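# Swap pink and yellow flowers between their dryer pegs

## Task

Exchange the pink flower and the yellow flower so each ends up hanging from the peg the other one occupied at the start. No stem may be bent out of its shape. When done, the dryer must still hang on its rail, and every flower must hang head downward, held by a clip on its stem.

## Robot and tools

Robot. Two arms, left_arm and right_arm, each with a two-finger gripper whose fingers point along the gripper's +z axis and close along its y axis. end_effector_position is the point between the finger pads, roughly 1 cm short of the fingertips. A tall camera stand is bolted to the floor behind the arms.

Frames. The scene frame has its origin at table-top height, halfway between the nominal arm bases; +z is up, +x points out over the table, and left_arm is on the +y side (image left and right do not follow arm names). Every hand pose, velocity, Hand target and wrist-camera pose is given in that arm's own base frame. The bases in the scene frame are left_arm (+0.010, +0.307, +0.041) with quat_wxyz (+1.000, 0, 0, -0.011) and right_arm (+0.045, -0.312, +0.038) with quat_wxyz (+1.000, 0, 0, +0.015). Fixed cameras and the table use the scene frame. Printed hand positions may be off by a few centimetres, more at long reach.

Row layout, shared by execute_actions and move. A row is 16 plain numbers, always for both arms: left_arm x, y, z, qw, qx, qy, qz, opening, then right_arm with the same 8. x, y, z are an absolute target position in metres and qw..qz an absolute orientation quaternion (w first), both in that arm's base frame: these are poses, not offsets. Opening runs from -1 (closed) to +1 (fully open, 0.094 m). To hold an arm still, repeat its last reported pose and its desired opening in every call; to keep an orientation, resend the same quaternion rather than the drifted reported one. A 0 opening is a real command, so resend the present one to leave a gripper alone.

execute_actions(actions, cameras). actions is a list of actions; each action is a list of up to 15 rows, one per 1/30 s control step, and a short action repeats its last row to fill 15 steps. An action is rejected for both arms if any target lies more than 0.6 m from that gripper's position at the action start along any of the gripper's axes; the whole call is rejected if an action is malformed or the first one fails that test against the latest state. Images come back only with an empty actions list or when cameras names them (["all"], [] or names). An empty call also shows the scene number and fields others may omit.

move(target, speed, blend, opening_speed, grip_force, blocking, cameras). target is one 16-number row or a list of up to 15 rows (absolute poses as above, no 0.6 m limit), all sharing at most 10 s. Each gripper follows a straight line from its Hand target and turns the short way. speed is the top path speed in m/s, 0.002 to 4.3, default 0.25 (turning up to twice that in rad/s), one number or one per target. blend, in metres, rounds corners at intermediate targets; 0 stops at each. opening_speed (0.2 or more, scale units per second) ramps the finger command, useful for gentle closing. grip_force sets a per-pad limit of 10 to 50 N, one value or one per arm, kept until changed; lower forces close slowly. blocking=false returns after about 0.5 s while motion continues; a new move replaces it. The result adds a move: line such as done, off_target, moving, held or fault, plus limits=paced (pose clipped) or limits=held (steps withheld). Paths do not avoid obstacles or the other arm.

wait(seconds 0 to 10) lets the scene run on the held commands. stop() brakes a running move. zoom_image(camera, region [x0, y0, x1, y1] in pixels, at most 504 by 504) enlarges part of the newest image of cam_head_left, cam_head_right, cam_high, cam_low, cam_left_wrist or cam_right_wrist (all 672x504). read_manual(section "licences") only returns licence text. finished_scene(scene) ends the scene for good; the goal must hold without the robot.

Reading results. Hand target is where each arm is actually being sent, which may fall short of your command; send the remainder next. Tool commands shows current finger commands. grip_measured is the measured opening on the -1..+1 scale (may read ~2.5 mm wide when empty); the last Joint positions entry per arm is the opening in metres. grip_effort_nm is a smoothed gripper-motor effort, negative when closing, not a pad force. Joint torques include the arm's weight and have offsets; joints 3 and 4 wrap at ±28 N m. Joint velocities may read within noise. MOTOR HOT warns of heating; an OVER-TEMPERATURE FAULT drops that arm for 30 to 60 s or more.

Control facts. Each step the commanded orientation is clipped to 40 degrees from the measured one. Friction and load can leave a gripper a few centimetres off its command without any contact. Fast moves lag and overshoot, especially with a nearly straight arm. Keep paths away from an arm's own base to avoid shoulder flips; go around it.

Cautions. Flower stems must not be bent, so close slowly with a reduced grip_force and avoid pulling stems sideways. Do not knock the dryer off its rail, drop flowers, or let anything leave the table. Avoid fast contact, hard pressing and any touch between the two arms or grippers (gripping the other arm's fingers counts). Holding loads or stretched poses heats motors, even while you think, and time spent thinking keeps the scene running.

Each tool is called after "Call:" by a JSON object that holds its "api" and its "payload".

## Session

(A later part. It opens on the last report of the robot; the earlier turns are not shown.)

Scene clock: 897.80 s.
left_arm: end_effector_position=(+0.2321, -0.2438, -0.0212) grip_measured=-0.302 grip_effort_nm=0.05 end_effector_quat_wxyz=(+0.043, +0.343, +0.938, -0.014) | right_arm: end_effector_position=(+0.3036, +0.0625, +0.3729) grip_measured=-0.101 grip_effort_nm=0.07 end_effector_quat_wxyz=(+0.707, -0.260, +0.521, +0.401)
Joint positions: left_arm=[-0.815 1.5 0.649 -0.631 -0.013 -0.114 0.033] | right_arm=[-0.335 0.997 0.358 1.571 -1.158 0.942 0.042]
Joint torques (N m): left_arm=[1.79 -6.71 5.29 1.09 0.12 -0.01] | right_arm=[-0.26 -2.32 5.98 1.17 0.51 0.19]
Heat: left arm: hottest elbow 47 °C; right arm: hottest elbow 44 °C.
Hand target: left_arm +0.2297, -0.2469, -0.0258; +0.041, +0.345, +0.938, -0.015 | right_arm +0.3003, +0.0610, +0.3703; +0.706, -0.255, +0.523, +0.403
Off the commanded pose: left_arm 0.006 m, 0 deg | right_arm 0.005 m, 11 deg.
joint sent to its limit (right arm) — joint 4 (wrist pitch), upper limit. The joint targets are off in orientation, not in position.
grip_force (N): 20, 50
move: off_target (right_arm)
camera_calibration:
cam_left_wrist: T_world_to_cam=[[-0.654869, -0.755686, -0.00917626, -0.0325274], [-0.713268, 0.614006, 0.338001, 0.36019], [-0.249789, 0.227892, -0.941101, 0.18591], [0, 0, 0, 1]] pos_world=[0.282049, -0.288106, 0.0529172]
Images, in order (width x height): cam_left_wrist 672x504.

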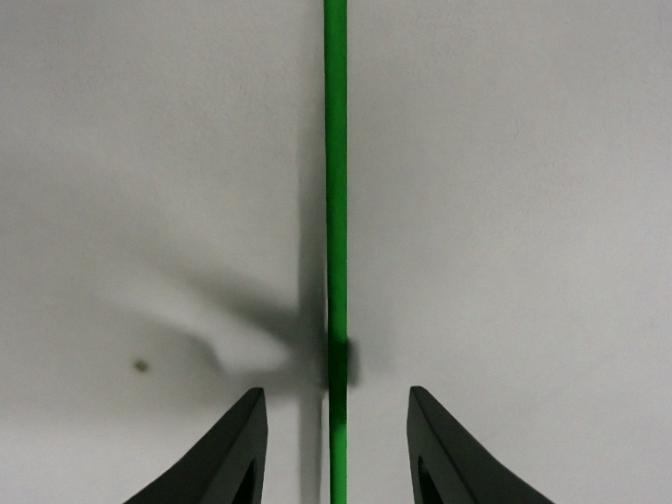

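Call:
{"api": "move", "payload": {"target": [[0.2297, -0.247, -0.0325, 0.0409, 0.345, 0.9376, -0.0151, -0.3, 0.3, 0.06, 0.37, 0.7074, -0.2926, 0.4506, 0.4593, -0.1], [0.2297, -0.247, -0.0325, 0.0409, 0.345, 0.9376, -0.0151, -1.0, 0.3, 0.06, 0.37, 0.7074, -0.2926, 0.4506, 0.4593, -0.1]], "speed": 0.03, "grip_force": [30, 50], "cameras": ["cam_left_wrist", "cam_head_left"]}}

Scene clock: 905.83 s.
left_arm: end_effector_position=(+0.2329, -0.2447, -0.0272) grip_measured=-0.956 grip_effort_nm=-0.64 end_effector_quat_wxyz=(+0.044, +0.343, +0.938, -0.015) | right_arm: end_effector_position=(+0.3036, +0.0625, +0.3729) grip_measured=-0.101 grip_effort_nm=0.08 end_effector_quat_wxyz=(+0.707, -0.260, +0.521, +0.401)
Joint positions: left_arm=[-0.815 1.518 0.646 -0.607 -0.013 -0.114 0.002] | right_arm=[-0.335 0.997 0.358 1.571 -1.158 0.942 0.042]
Joint torques (N m): left_arm=[1.85 -6.77 5.04 1.17 0.12 -0.02] | right_arm=[-0.26 -2.43 5.97 1.17 0.5 0.19]
Heat: left arm: hottest elbow 46 °C; right arm: hottest elbow 43 °C.
Hand target: left_arm +0.2296, -0.2468, -0.0324; +0.041, +0.345, +0.938, -0.015 | right_arm +0.3003, +0.0610, +0.3703; +0.706, -0.255, +0.523, +0.403
Off the commanded pose: left_arm 0.007 m, 0 deg | right_arm 0.005 m, 11 deg.
joint sent to its limit (right arm) — joint 4 (wrist pitch), upper limit. The joint targets are off in orientation, not in position.
grip_force (N): 30, 50
move: off_target (right_arm)
camera_calibration:
cam_left_wrist: T_world_to_cam=[[-0.654835, -0.755719, -0.00894539, -0.0327566], [-0.713825, 0.614558, 0.335815, 0.363556], [-0.248284, 0.226289, -0.941886, 0.179956], [0, 0, 0, 1]] pos_world=[0.282746, -0.288903, 0.047117]
Images, in order (width x height): cam_head_left 672x504, cam_left_wrist 672x504.

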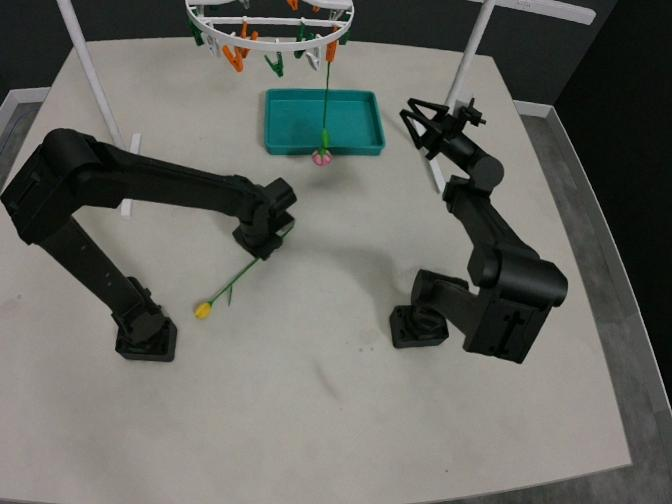

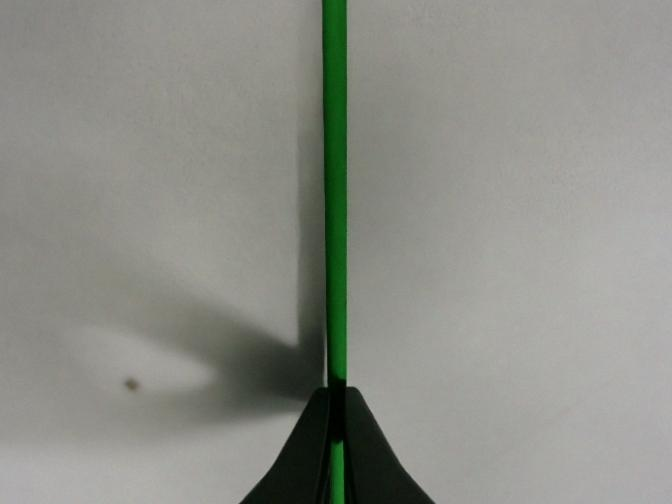

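Call:
{"api": "move", "payload": {"target": [[0.2297, -0.247, 0.1, 0.0409, 0.345, 0.9376, -0.0151, -1.0, 0.3, 0.06, 0.37, 0.7074, -0.2926, 0.4506, 0.4593, -0.1]], "speed": 0.1, "cameras": ["cam_left_wrist", "cam_head_left", "cam_low"]}}

Scene clock: 913.80 s.
left_arm: end_effector_position=(+0.2195, -0.2305, +0.0794) grip_measured=-0.959 grip_effort_nm=-0.69 end_effector_quat_wxyz=(+0.019, +0.343, +0.939, -0.003) | right_arm: end_effector_position=(+0.3036, +0.0625, +0.3729) grip_measured=-0.101 grip_effort_nm=0.07 end_effector_quat_wxyz=(+0.707, -0.260, +0.521, +0.401)
Joint positions: left_arm=[-0.815 1.272 0.765 -1.027 -0.013 -0.114 0.002] | right_arm=[-0.335 0.997 0.358 1.571 -1.158 0.942 0.042]
Joint torques (N m): left_arm=[1.85 -7.36 10.3 0.2 0.12 -0.02] | right_arm=[-0.21 -2.32 5.98 1.16 0.51 0.18]
Heat: left arm: hottest elbow 46 °C; right arm: hottest elbow 43 °C.
Hand target: left_arm +0.2291, -0.2464, +0.0999; +0.041, +0.345, +0.938, -0.015 | right_arm +0.3003, +0.0610, +0.3703; +0.706, -0.255, +0.523, +0.403
Off the commanded pose: left_arm 0.028 m, 3 deg | right_arm 0.005 m, 11 deg.
joint sent to its limit (right arm) — joint 4 (wrist pitch), upper limit. The joint targets are off in orientation, not in position.
grip_force (N): 30, 50
move: off_target (left_arm, right_arm)
camera_calibration:
cam_left_wrist: T_world_to_cam=[[-0.655336, -0.755207, -0.0140369, -0.0291948], [-0.700258, 0.600478, 0.386088, 0.299312], [-0.283148, 0.262847, -0.922355, 0.288381], [0, 0, 0, 1]] pos_world=[0.272117, -0.277578, 0.150019]
Images, in order (width x height): cam_head_left 672x504, cam_low 672x504, cam_left_wrist 672x504.

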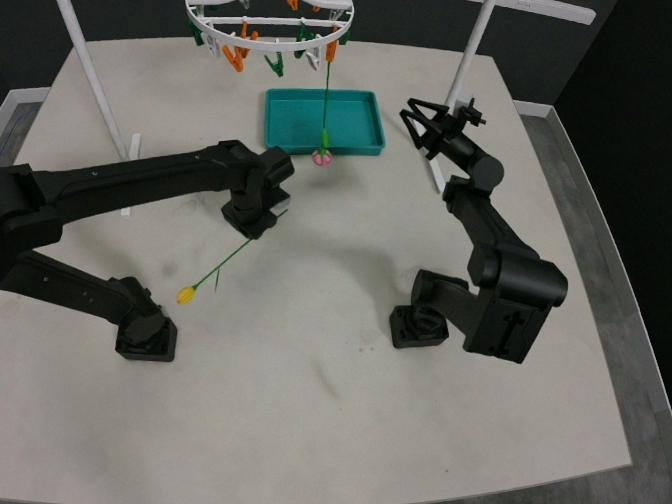

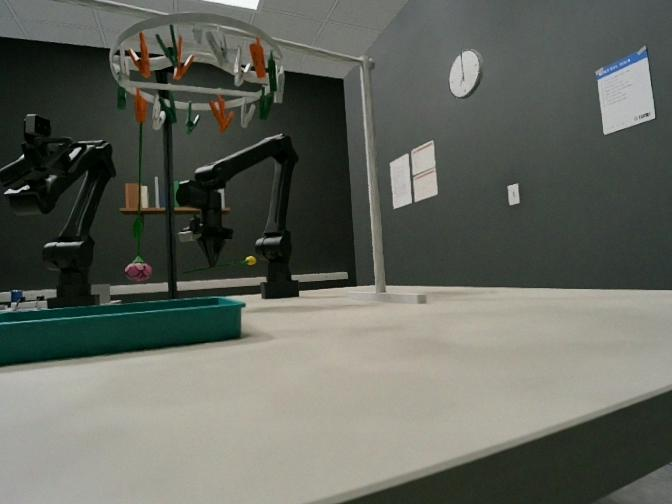

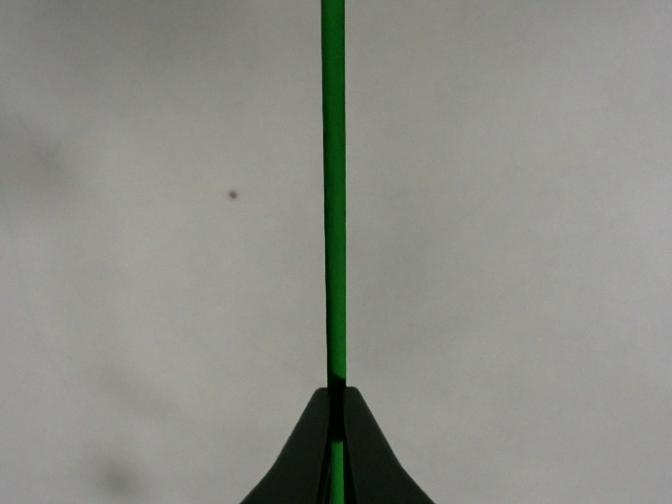

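Call:
{"api": "move", "payload": {"target": [[0.32, -0.215, 0.2, 0.383, 0.383, 0.8214, -0.1786, -1.0, 0.3, 0.06, 0.37, 0.7074, -0.2926, 0.4506, 0.4593, -0.1], [0.355, -0.11, 0.25, 0.633, 0.3573, 0.5503, -0.411, -1.0, 0.26, 0.2, 0.37, 0.7913, -0.1484, 0.554, 0.212, -0.1], [0.355, -0.11, 0.25, 0.633, 0.3573, 0.5503, -0.411, -1.0, 0.278, 0.415, 0.385, 0.8404, 0.0454, 0.5354, -0.0713, -0.1]], "speed": [0.2, 0.25, 0.25], "blend": [0.03, 0.02, 0], "cameras": ["all"]}}

Scene clock: 926.77 s.
left_arm: end_effector_position=(+0.3527, -0.1117, +0.2509) grip_measured=-0.960 grip_effort_nm=-0.70 end_effector_quat_wxyz=(+0.632, +0.360, +0.550, -0.411) | right_arm: end_effector_position=(+0.2776, +0.4038, +0.3742) grip_measured=-0.101 grip_effort_nm=0.08 end_effector_quat_wxyz=(+0.804, -0.021, +0.594, -0.034)
Joint positions: left_arm=[0.163 1.385 0.375 1.512 1.286 -0.481 0.002] | right_arm=[1.304 1.542 0.847 1.569 1.178 -0.912 0.042]
Joint torques (N m): left_arm=[2.78 -4.6 5.07 1.96 -0.35 -0.09] | right_arm=[0.97 -10.87 10.04 1.32 -0.55 -0.11]
Heat: left arm: hottest elbow 47 °C; right arm: hottest elbow 43 °C.
Hand target: left_arm +0.3550, -0.1101, +0.2500; +0.633, +0.357, +0.550, -0.411 | right_arm +0.2780, +0.4143, +0.3851; +0.807, -0.012, +0.590, -0.028
Off the commanded pose: left_arm 0.003 m, 0 deg | right_arm 0.016 m, 12 deg.
joint sent to its limit (right arm) — joint 4 (wrist pitch), upper limit. The joint targets are off in orientation, not in position.
grip_force (N): 30, 50
move: off_target (right_arm)
camera_calibration:
cam_left_wrist: T_world_to_cam=[[-0.912193, -0.409422, -0.0166714, 0.280117], [-0.105952, 0.274973, -0.955596, 0.34566], [0.395827, -0.869921, -0.294207, -0.0705481], [0, 0, 0, 1]] pos_world=[0.320069, -0.0417322, 0.314225]
cam_right_wrist: T_world_to_cam=[[-0.0266901, -0.996102, 0.0840766, 0.377154], [-0.131397, -0.079881, -0.988106, 0.478776], [0.99097, -0.0374201, -0.128753, -0.122966], [0, 0, 0, 1]] pos_world=[0.194831, 0.409328, 0.425539]

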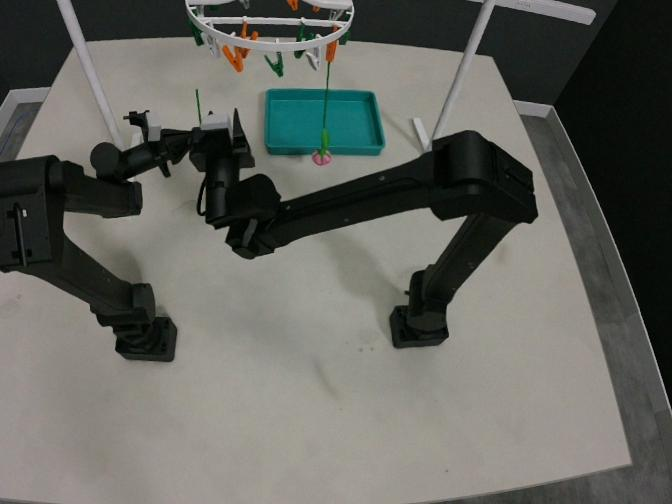

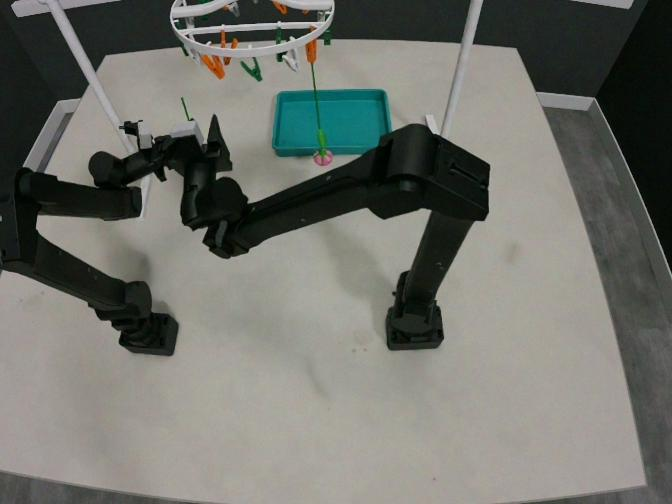

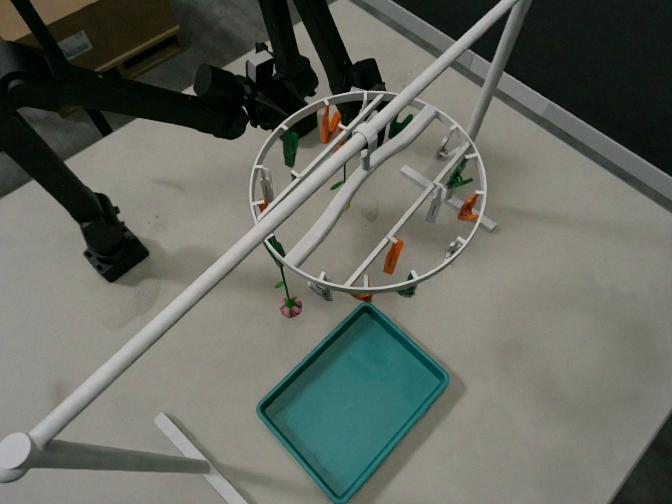

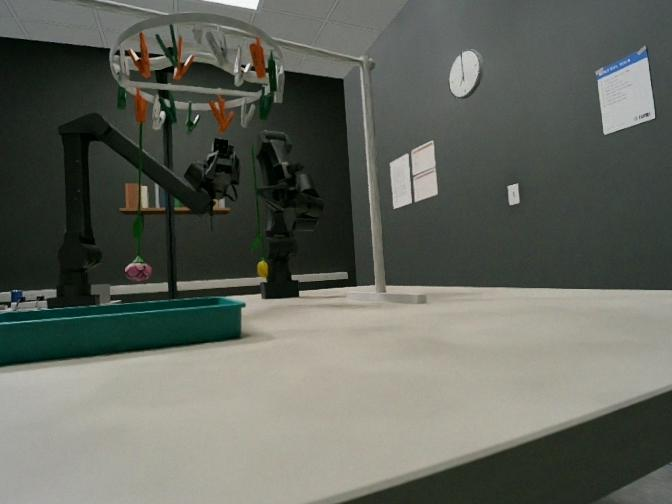

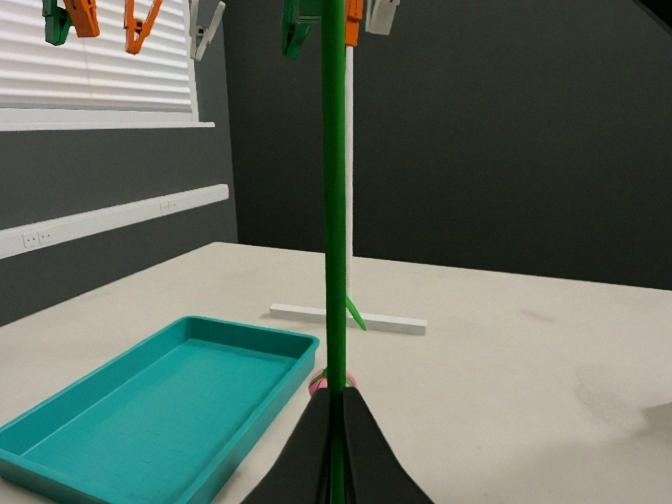

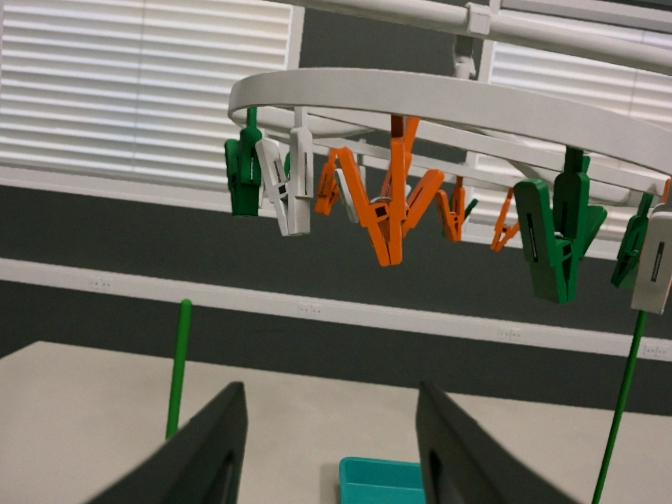

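Call:
{"api": "move", "payload": {"target": [[0.355, -0.11, 0.25, 0.633, 0.3573, 0.5503, -0.411, -1.0, 0.3545, 0.4024, 0.4357, 0.8404, 0.0454, 0.5354, -0.0713, 0.02]], "speed": 0.12, "cameras": ["cam_right_wrist", "cam_left_wrist"]}}

Call:
{"api": "zoom_image", "payload": {"camera": "cam_right_wrist", "region": [240, 200, 460, 440]}}

Scene clock: 941.03 s.
left_arm: end_effector_position=(+0.3527, -0.1117, +0.2509) grip_measured=-0.960 grip_effort_nm=-0.70 end_effector_quat_wxyz=(+0.632, +0.360, +0.550, -0.411) | right_arm: end_effector_position=(+0.3480, +0.3967, +0.4235) grip_measured=+0.019 grip_effort_nm=0.08 end_effector_quat_wxyz=(+0.833, +0.025, +0.548, -0.067)
Joint positions: left_arm=[0.163 1.385 0.375 1.512 1.286 -0.482 0.002] | right_arm=[1.145 1.597 1.002 1.569 1.068 -0.945 0.048]
Joint torques (N m): left_arm=[2.78 -4.6 5.08 1.98 -0.35 -0.07] | right_arm=[0.03 -12.63 10.61 1.2 -0.54 -0.11]
Heat: left arm: hottest elbow 46 °C; right arm: hottest elbow 45 °C.
Hand target: left_arm +0.3550, -0.1101, +0.2500; +0.633, +0.357, +0.550, -0.411 | right_arm +0.3542, +0.4016, +0.4355; +0.837, +0.039, +0.542, -0.066
Off the commanded pose: left_arm 0.003 m, 0 deg | right_arm 0.015 m, 3 deg.
joint sent to its limit (right arm) — joint 4 (wrist pitch), upper limit. The joint targets still meet the commanded pose.
grip_force (N): 30, 50
move: off_target (right_arm)
camera_calibration:
cam_left_wrist: T_world_to_cam=[[-0.912233, -0.409347, -0.0163178, 0.280022], [-0.106246, 0.274864, -0.955595, 0.345749], [0.395655, -0.869991, -0.294231, -0.0704881], [0, 0, 0, 1]] pos_world=[0.320069, -0.041732, 0.314226]
cam_right_wrist: T_world_to_cam=[[-0.137758, -0.989606, 0.0412702, 0.421939], [-0.0241748, -0.0382956, -0.998974, 0.487073], [0.990171, -0.138614, -0.018648, -0.192961], [0, 0, 0, 1]] pos_world=[0.260965, 0.409459, 0.465561]
Images, in order (width x height): cam_left_wrist 672x504, cam_right_wrist 672x504.

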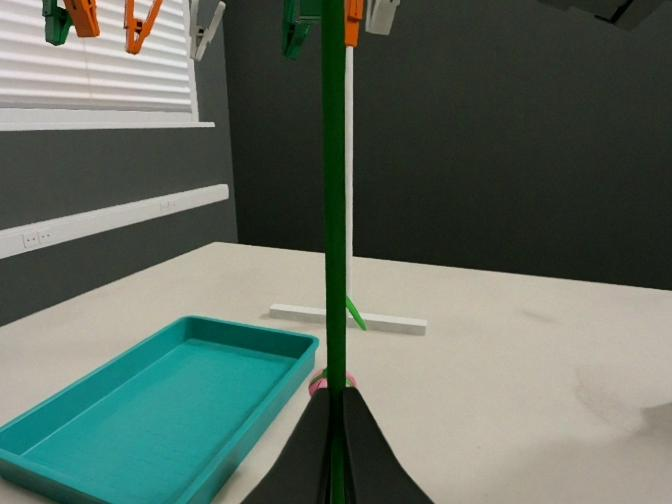

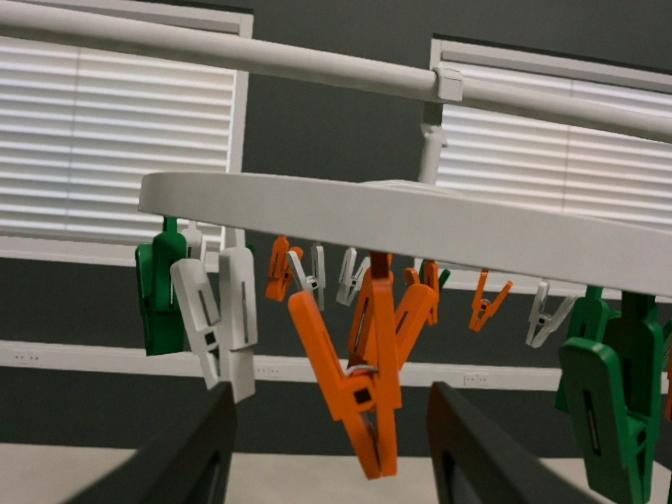

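Scaled by 2.100 from the camera's 672x504 image, which has a finer 960x720 frame.

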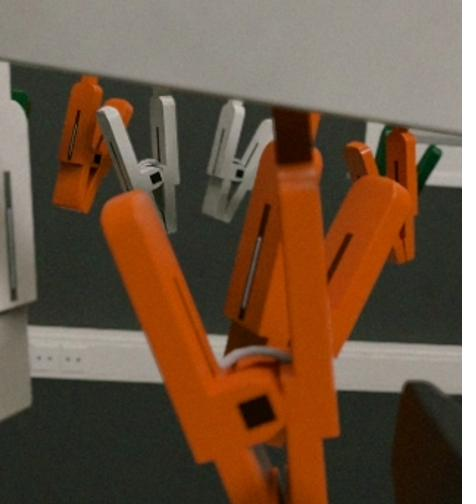

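Call:
{"api": "move", "payload": {"target": [[0.355, -0.11, 0.25, 0.633, 0.3573, 0.5503, -0.411, -1.0, 0.3825, 0.3955, 0.4522, 0.8404, 0.0454, 0.5354, -0.0713, 0.02], [0.355, -0.11, 0.25, 0.633, 0.3573, 0.5503, -0.411, -1.0, 0.3825, 0.3955, 0.4522, 0.8404, 0.0454, 0.5354, -0.0713, -0.7]], "speed": 0.06, "opening_speed": 0.4, "cameras": ["cam_right_wrist", "cam_left_wrist", "cam_low", "cam_head_left", "cam_head_right"]}}

Call:
{"api": "zoom_image", "payload": {"camera": "cam_right_wrist", "region": [220, 300, 460, 504]}}

Call:
{"api": "zoom_image", "payload": {"camera": "cam_low", "region": [180, 70, 300, 190]}}

Scene clock: 954.77 s.
left_arm: end_effector_position=(+0.3527, -0.1117, +0.2509) grip_measured=-0.960 grip_effort_nm=-0.69 end_effector_quat_wxyz=(+0.632, +0.360, +0.550, -0.411) | right_arm: end_effector_position=(+0.3756, +0.3898, +0.4373) grip_measured=-0.576 grip_effort_nm=-1.01 end_effector_quat_wxyz=(+0.837, +0.028, +0.541, -0.083)
Joint positions: left_arm=[0.163 1.385 0.375 1.512 1.286 -0.482 0.002] | right_arm=[1.085 1.597 1.041 1.499 1.035 -0.917 0.02]
Joint torques (N m): left_arm=[2.78 -4.6 5.08 1.96 -0.35 -0.08] | right_arm=[0.03 -13.68 11.04 0.49 -0.54 0.18]
Heat: left arm: hottest elbow 45 °C; right arm: hottest elbow 46 °C.
Hand target: left_arm +0.3550, -0.1101, +0.2500; +0.633, +0.357, +0.550, -0.411 | right_arm +0.3818, +0.3947, +0.4519; +0.841, +0.045, +0.535, -0.071
Off the commanded pose: left_arm 0.003 m, 0 deg | right_arm 0.017 m, 3 deg.
grip_force (N): 30, 50
move: off_target (right_arm); target 2's new opening was sent with right_arm's hand 0.017 m and 3 deg from that target
camera_calibration:
cam_left_wrist: T_world_to_cam=[[-0.912233, -0.409347, -0.0163178, 0.280022], [-0.106246, 0.274864, -0.955595, 0.345749], [0.395655, -0.869991, -0.294231, -0.0704881], [0, 0, 0, 1]] pos_world=[0.320069, -0.041732, 0.314226]
cam_right_wrist: T_world_to_cam=[[-0.167405, -0.984434, 0.0535292, 0.422126], [-0.0109581, -0.0524341, -0.998564, 0.501534], [0.985827, -0.167751, -0.00200986, -0.215212], [0, 0, 0, 1]] pos_world=[0.288323, 0.405751, 0.477786]
Images, in order (width x height): cam_head_left 672x504, cam_head_right 672x504, cam_low 672x504, cam_left_wrist 672x504, cam_right_wrist 672x504.

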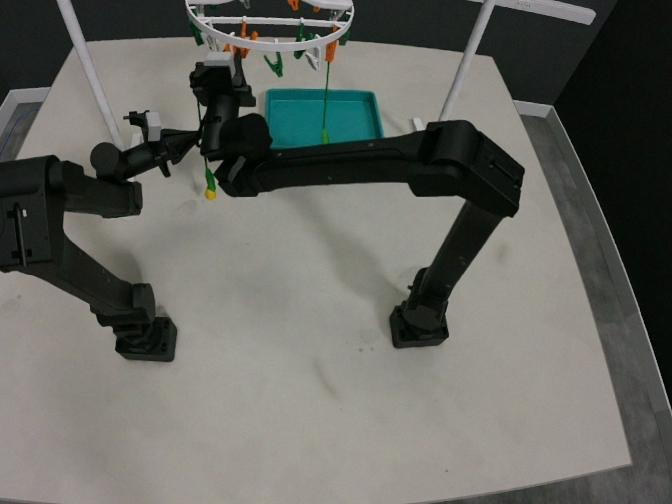

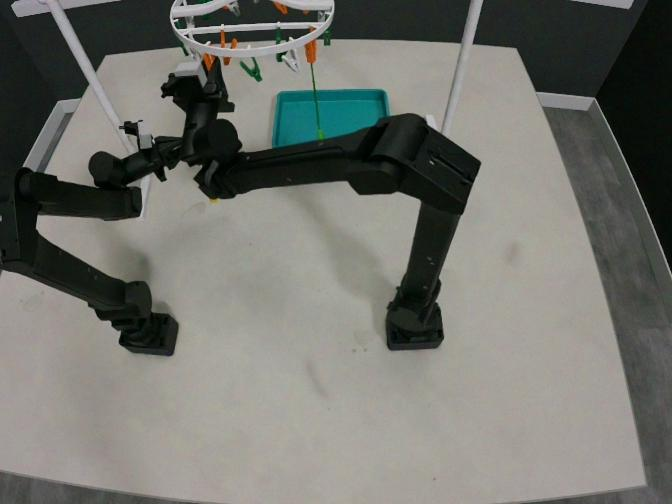

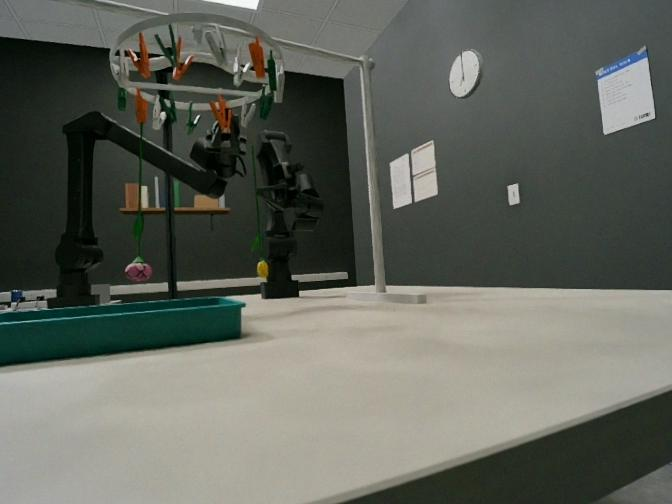

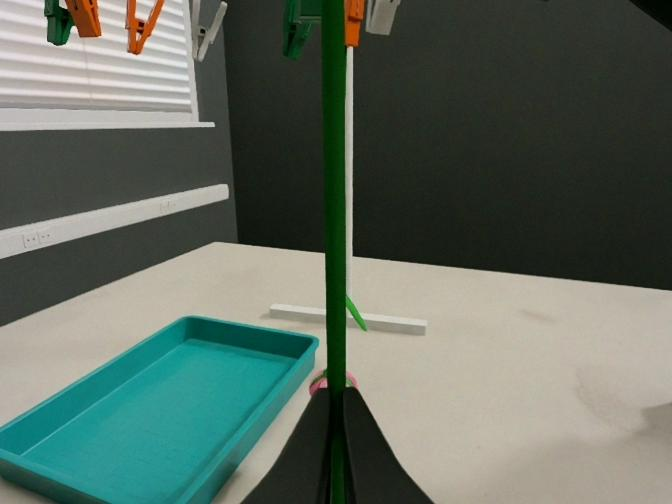

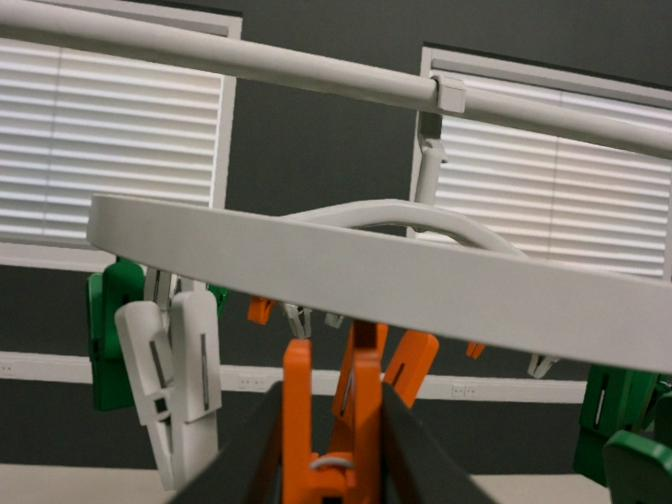

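Scaled by 2.100 from the camera's 672x504 image, which has a finer 960x720 frame.

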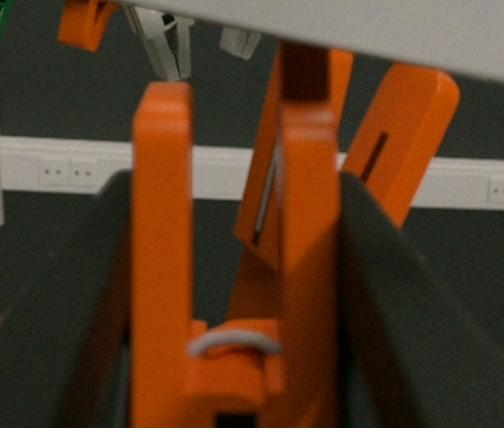

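Scaled by 4.200 from the camera's 672x504 image, which has a finer 960x720 frame.

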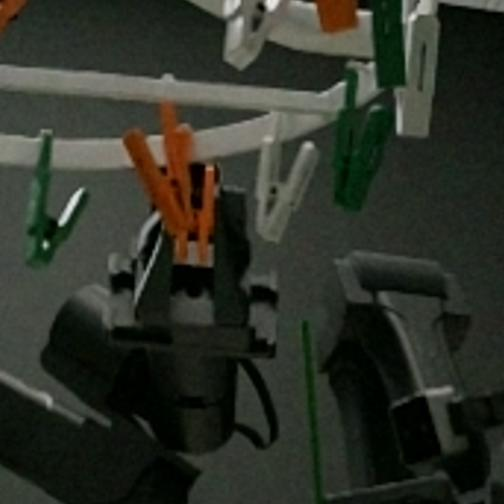

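Call:
{"api": "move", "payload": {"target": [[0.4044, -0.1995, 0.2615, 0.6231, 0.3769, 0.4912, -0.4781, -1.0, 0.3825, 0.3955, 0.4522, 0.8404, 0.0454, 0.5354, -0.0713, -0.7]], "speed": 0.07, "cameras": ["all"]}}

Call:
{"api": "zoom_image", "payload": {"camera": "cam_low", "region": [180, 70, 300, 190]}}

Call:
{"api": "zoom_image", "payload": {"camera": "cam_head_left", "region": [180, 20, 300, 140]}}

Call:
{"api": "zoom_image", "payload": {"camera": "cam_high", "region": [270, 80, 410, 220]}}

Scene clock: 991.90 s.
left_arm: end_effector_position=(+0.3952, -0.1953, +0.2529) grip_measured=-0.960 grip_effort_nm=-0.69 end_effector_quat_wxyz=(+0.614, +0.372, +0.510, -0.474) | right_arm: end_effector_position=(+0.3756, +0.3898, +0.4373) grip_measured=-0.577 grip_effort_nm=-1.03 end_effector_quat_wxyz=(+0.837, +0.028, +0.541, -0.083)
Joint positions: left_arm=[-0.09 1.568 0.535 1.549 1.148 -0.506 0.002] | right_arm=[1.085 1.597 1.041 1.499 1.035 -0.917 0.02]
Joint torques (N m): left_arm=[1.9 -6.95 7.32 2.04 -0.34 -0.09] | right_arm=[0.15 -13.63 11.03 0.51 -0.53 0.19]
Heat: left arm: hottest elbow 44 °C; right arm: hottest elbow 46 °C.
Hand target: left_arm +0.4038, -0.1995, +0.2615; +0.621, +0.378, +0.498, -0.473 | right_arm +0.3818, +0.3947, +0.4519; +0.841, +0.045, +0.535, -0.071
Off the commanded pose: left_arm 0.013 m, 3 deg | right_arm 0.017 m, 3 deg.
joint sent to its limit (left arm) — joint 4 (wrist pitch), upper limit. The joint targets still meet the commanded pose.
grip_force (N): 30, 50
move: off_target (left_arm, right_arm)
camera_calibration:
cam_left_wrist: T_world_to_cam=[[-0.959296, -0.281983, 0.0153838, 0.320093], [-0.0788119, 0.21501, -0.973427, 0.357134], [0.271182, -0.935017, -0.228481, -0.139592], [0, 0, 0, 1]] pos_world=[0.373065, -0.117048, 0.310825]
cam_right_wrist: T_world_to_cam=[[-0.167405, -0.984434, 0.0535292, 0.422126], [-0.0109581, -0.0524341, -0.998564, 0.501534], [0.985827, -0.167751, -0.00200986, -0.215212], [0, 0, 0, 1]] pos_world=[0.288323, 0.405751, 0.477786]

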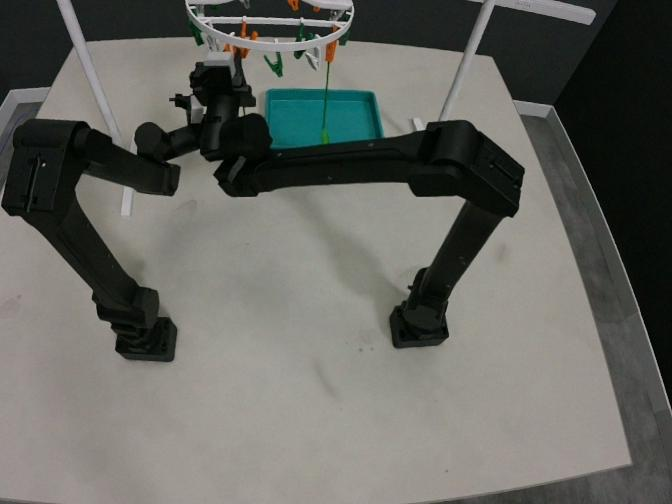

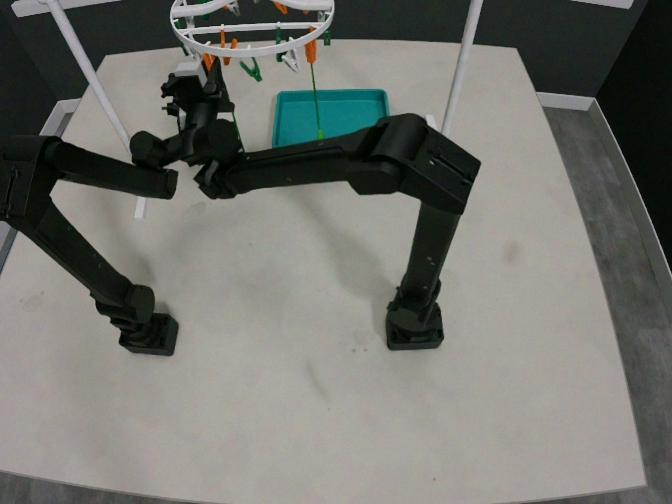

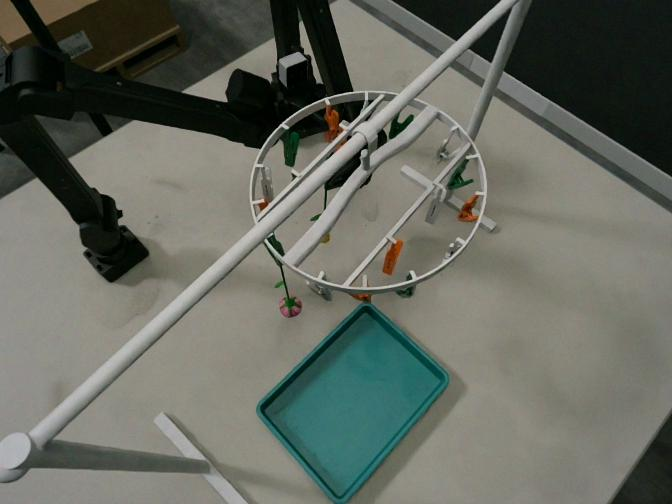

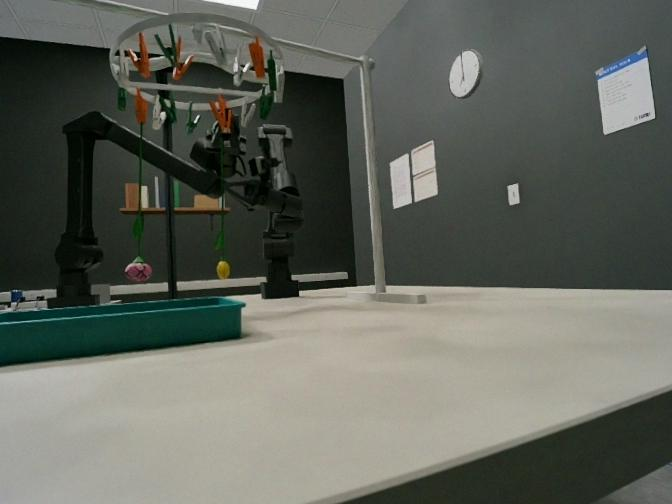

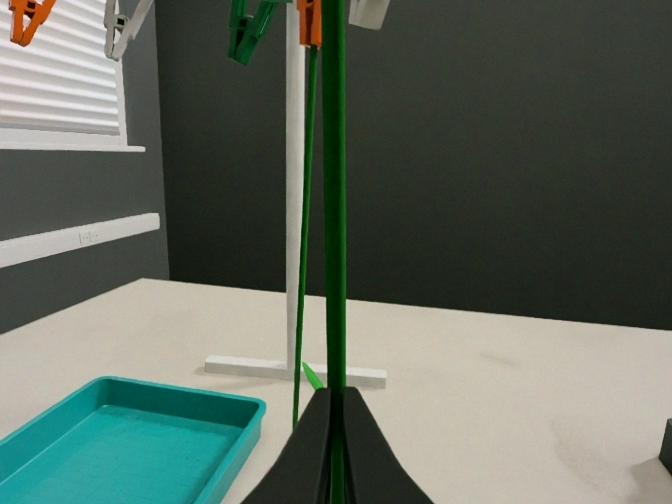

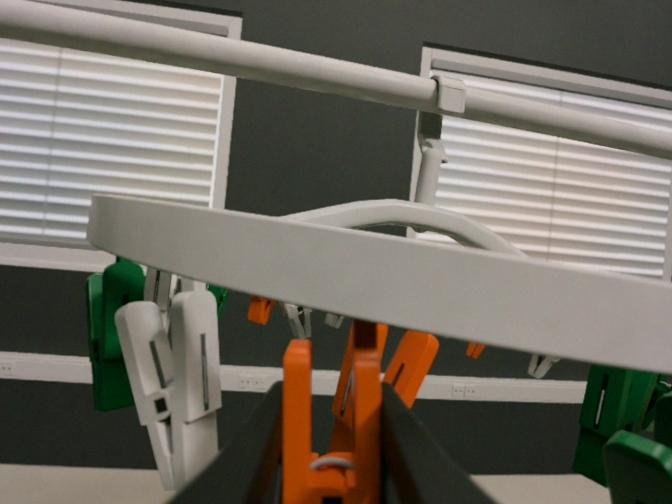

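Scaled by 4.200 from the camera's 672x504 image, which has a finer 960x720 frame.

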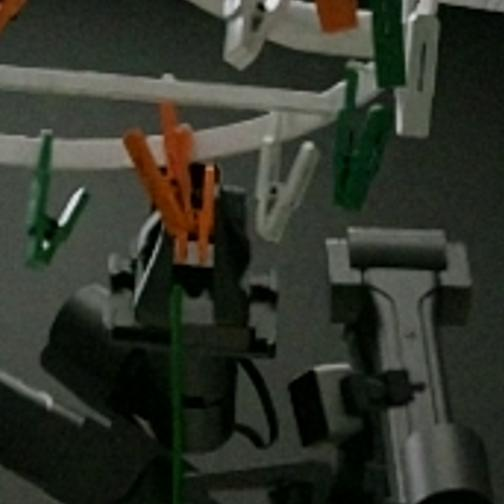

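Scaled by 4.200 from the camera's 672x504 image, which has a finer 960x720 frame.

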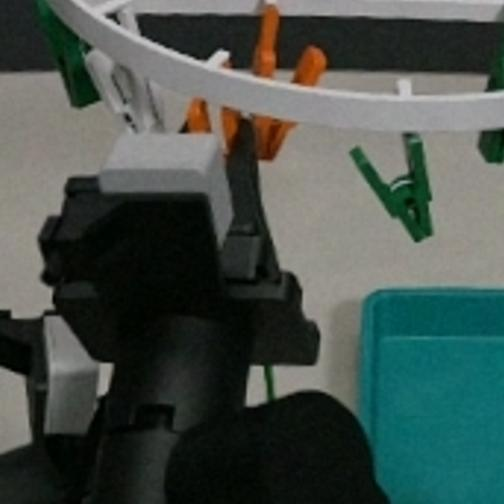

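Scaled by 3.600 from the camera's 672x504 image, which has a finer 960x720 frame.

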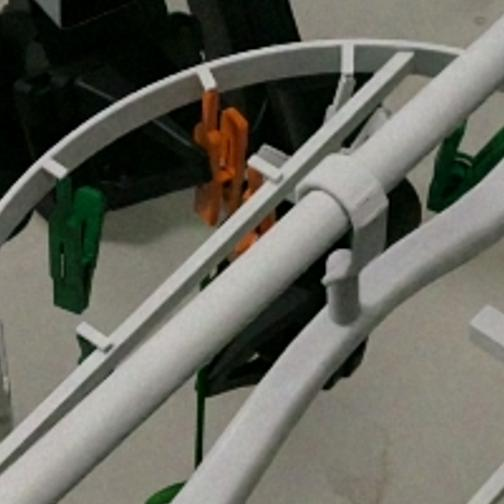

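Call:
{"api": "move", "payload": {"target": [[0.409, -0.1884, 0.266, 0.6231, 0.3769, 0.4912, -0.4781, -1.0, 0.3825, 0.3955, 0.4522, 0.8404, 0.0454, 0.5354, -0.0713, -0.7]], "speed": 0.07, "cameras": ["cam_low"]}}

Call:
{"api": "zoom_image", "payload": {"camera": "cam_low", "region": [190, 100, 260, 170]}}

Scene clock: 1009.13 s.
left_arm: end_effector_position=(+0.3980, -0.1915, +0.2553) grip_measured=-0.960 grip_effort_nm=-0.69 end_effector_quat_wxyz=(+0.609, +0.373, +0.512, -0.478) | right_arm: end_effector_position=(+0.3756, +0.3898, +0.4373) grip_measured=-0.577 grip_effort_nm=-1.03 end_effector_quat_wxyz=(+0.837, +0.028, +0.541, -0.083)
Joint positions: left_arm=[-0.076 1.568 0.547 1.549 1.169 -0.529 0.002] | right_arm=[1.085 1.597 1.041 1.499 1.035 -0.917 0.02]
Joint torques (N m): left_arm=[3.19 -7.59 7.38 2.03 -0.15 -0.07] | right_arm=[0.15 -13.68 11 0.53 -0.52 0.2]
Heat: left arm: hottest elbow 44 °C; right arm: hottest elbow 47 °C.
Hand target: left_arm +0.4084, -0.1885, +0.2660; +0.620, +0.379, +0.501, -0.471 | right_arm +0.3818, +0.3947, +0.4519; +0.841, +0.045, +0.535, -0.071
Off the commanded pose: left_arm 0.016 m, 3 deg | right_arm 0.017 m, 3 deg.
joint sent to its limit (left arm) — joint 4 (wrist pitch), upper limit. The joint targets still meet the commanded pose.
grip_force (N): 30, 50
move: off_target (left_arm, right_arm)
Images, in order (width x height): cam_low 672x504.

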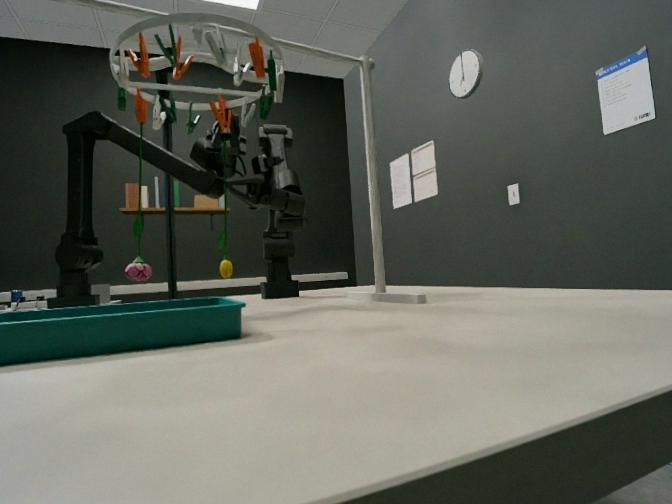

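Scaled by 7.200 from the camera's 672x504 image, which has a finer 960x720 frame.

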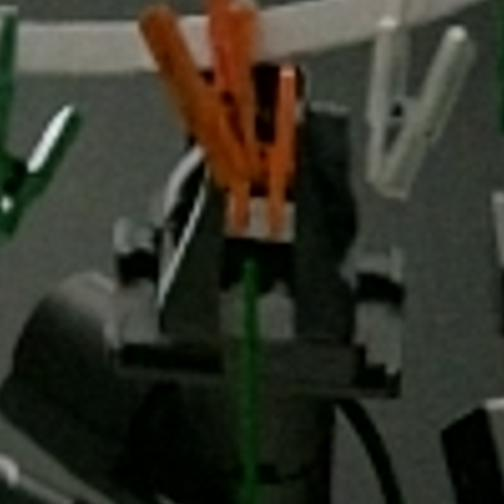

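Call:
{"api": "move", "payload": {"target": [[0.411, -0.1843, 0.272, 0.6231, 0.3769, 0.4912, -0.4781, -1.0, 0.3825, 0.3955, 0.4522, 0.8404, 0.0454, 0.5354, -0.0713, -0.7]], "speed": 0.07, "cameras": ["cam_low", "cam_high"]}}

Call:
{"api": "zoom_image", "payload": {"camera": "cam_low", "region": [190, 100, 260, 170]}}

Call:
{"api": "zoom_image", "payload": {"camera": "cam_high", "region": [290, 100, 380, 190]}}

Scene clock: 1014.17 s.
left_arm: end_effector_position=(+0.4012, -0.1878, +0.2576) grip_measured=-0.960 grip_effort_nm=-0.70 end_effector_quat_wxyz=(+0.606, +0.371, +0.514, -0.480) | right_arm: end_effector_position=(+0.3756, +0.3898, +0.4373) grip_measured=-0.577 grip_effort_nm=-1.03 end_effector_quat_wxyz=(+0.837, +0.028, +0.541, -0.083)
Joint positions: left_arm=[-0.065 1.568 0.557 1.549 1.178 -0.549 0.002] | right_arm=[1.085 1.597 1.041 1.499 1.035 -0.917 0.02]
Joint torques (N m): left_arm=[3.31 -8.23 7.45 2 -0.15 -0.05] | right_arm=[0.03 -13.57 11.06 0.5 -0.54 0.19]
Heat: left arm: hottest elbow 44 °C; right arm: hottest elbow 47 °C.
Hand target: left_arm +0.4104, -0.1844, +0.2720; +0.620, +0.378, +0.500, -0.471 | right_arm +0.3818, +0.3947, +0.4519; +0.841, +0.045, +0.535, -0.071
Off the commanded pose: left_arm 0.018 m, 3 deg | right_arm 0.017 m, 3 deg.
joint sent to its limit (left arm) — joint 4 (wrist pitch), upper limit. The joint targets still meet the commanded pose.
grip_force (N): 30, 50
move: off_target (left_arm, right_arm)
Images, in order (width x height): cam_high 672x504, cam_low 672x504.

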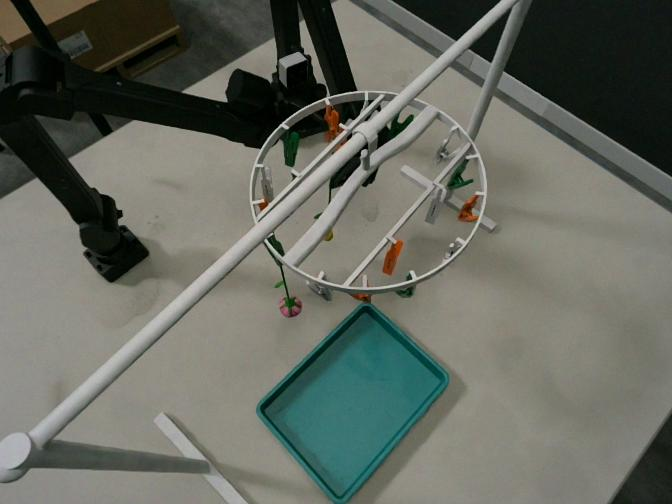

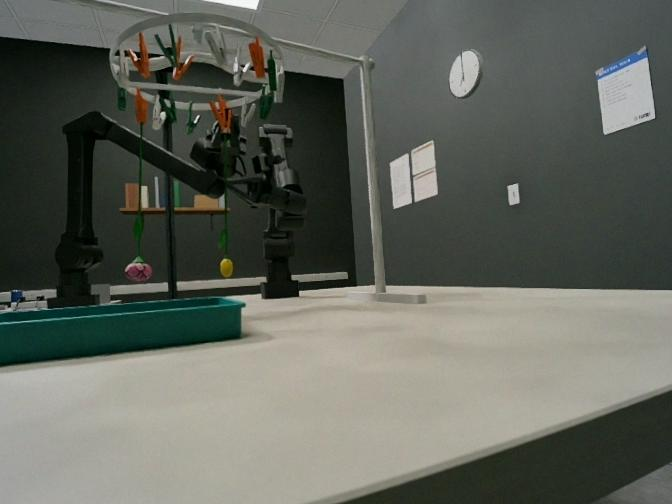

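Scaled by 7.200 from the camera's 672x504 image, which has a finer 960x720 frame.

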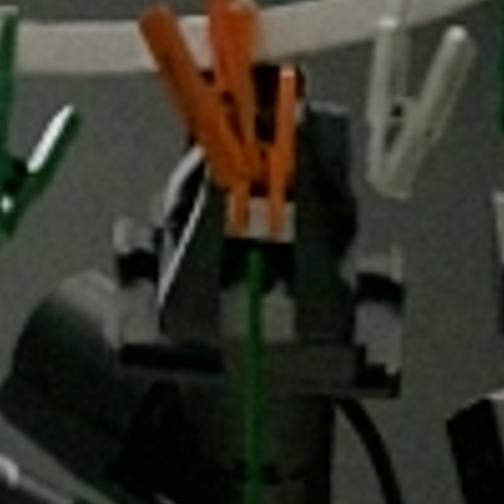

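Scaled by 5.600 from the camera's 672x504 image, which has a finer 960x720 frame.

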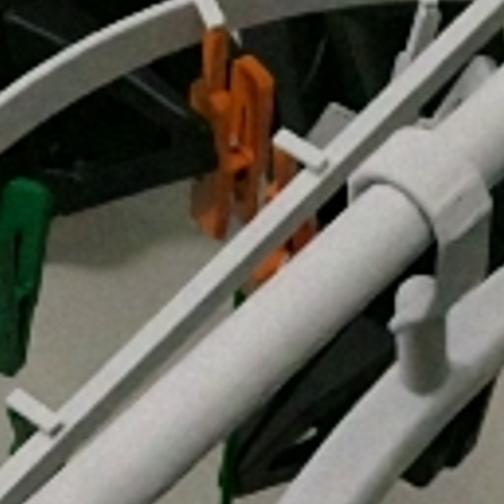

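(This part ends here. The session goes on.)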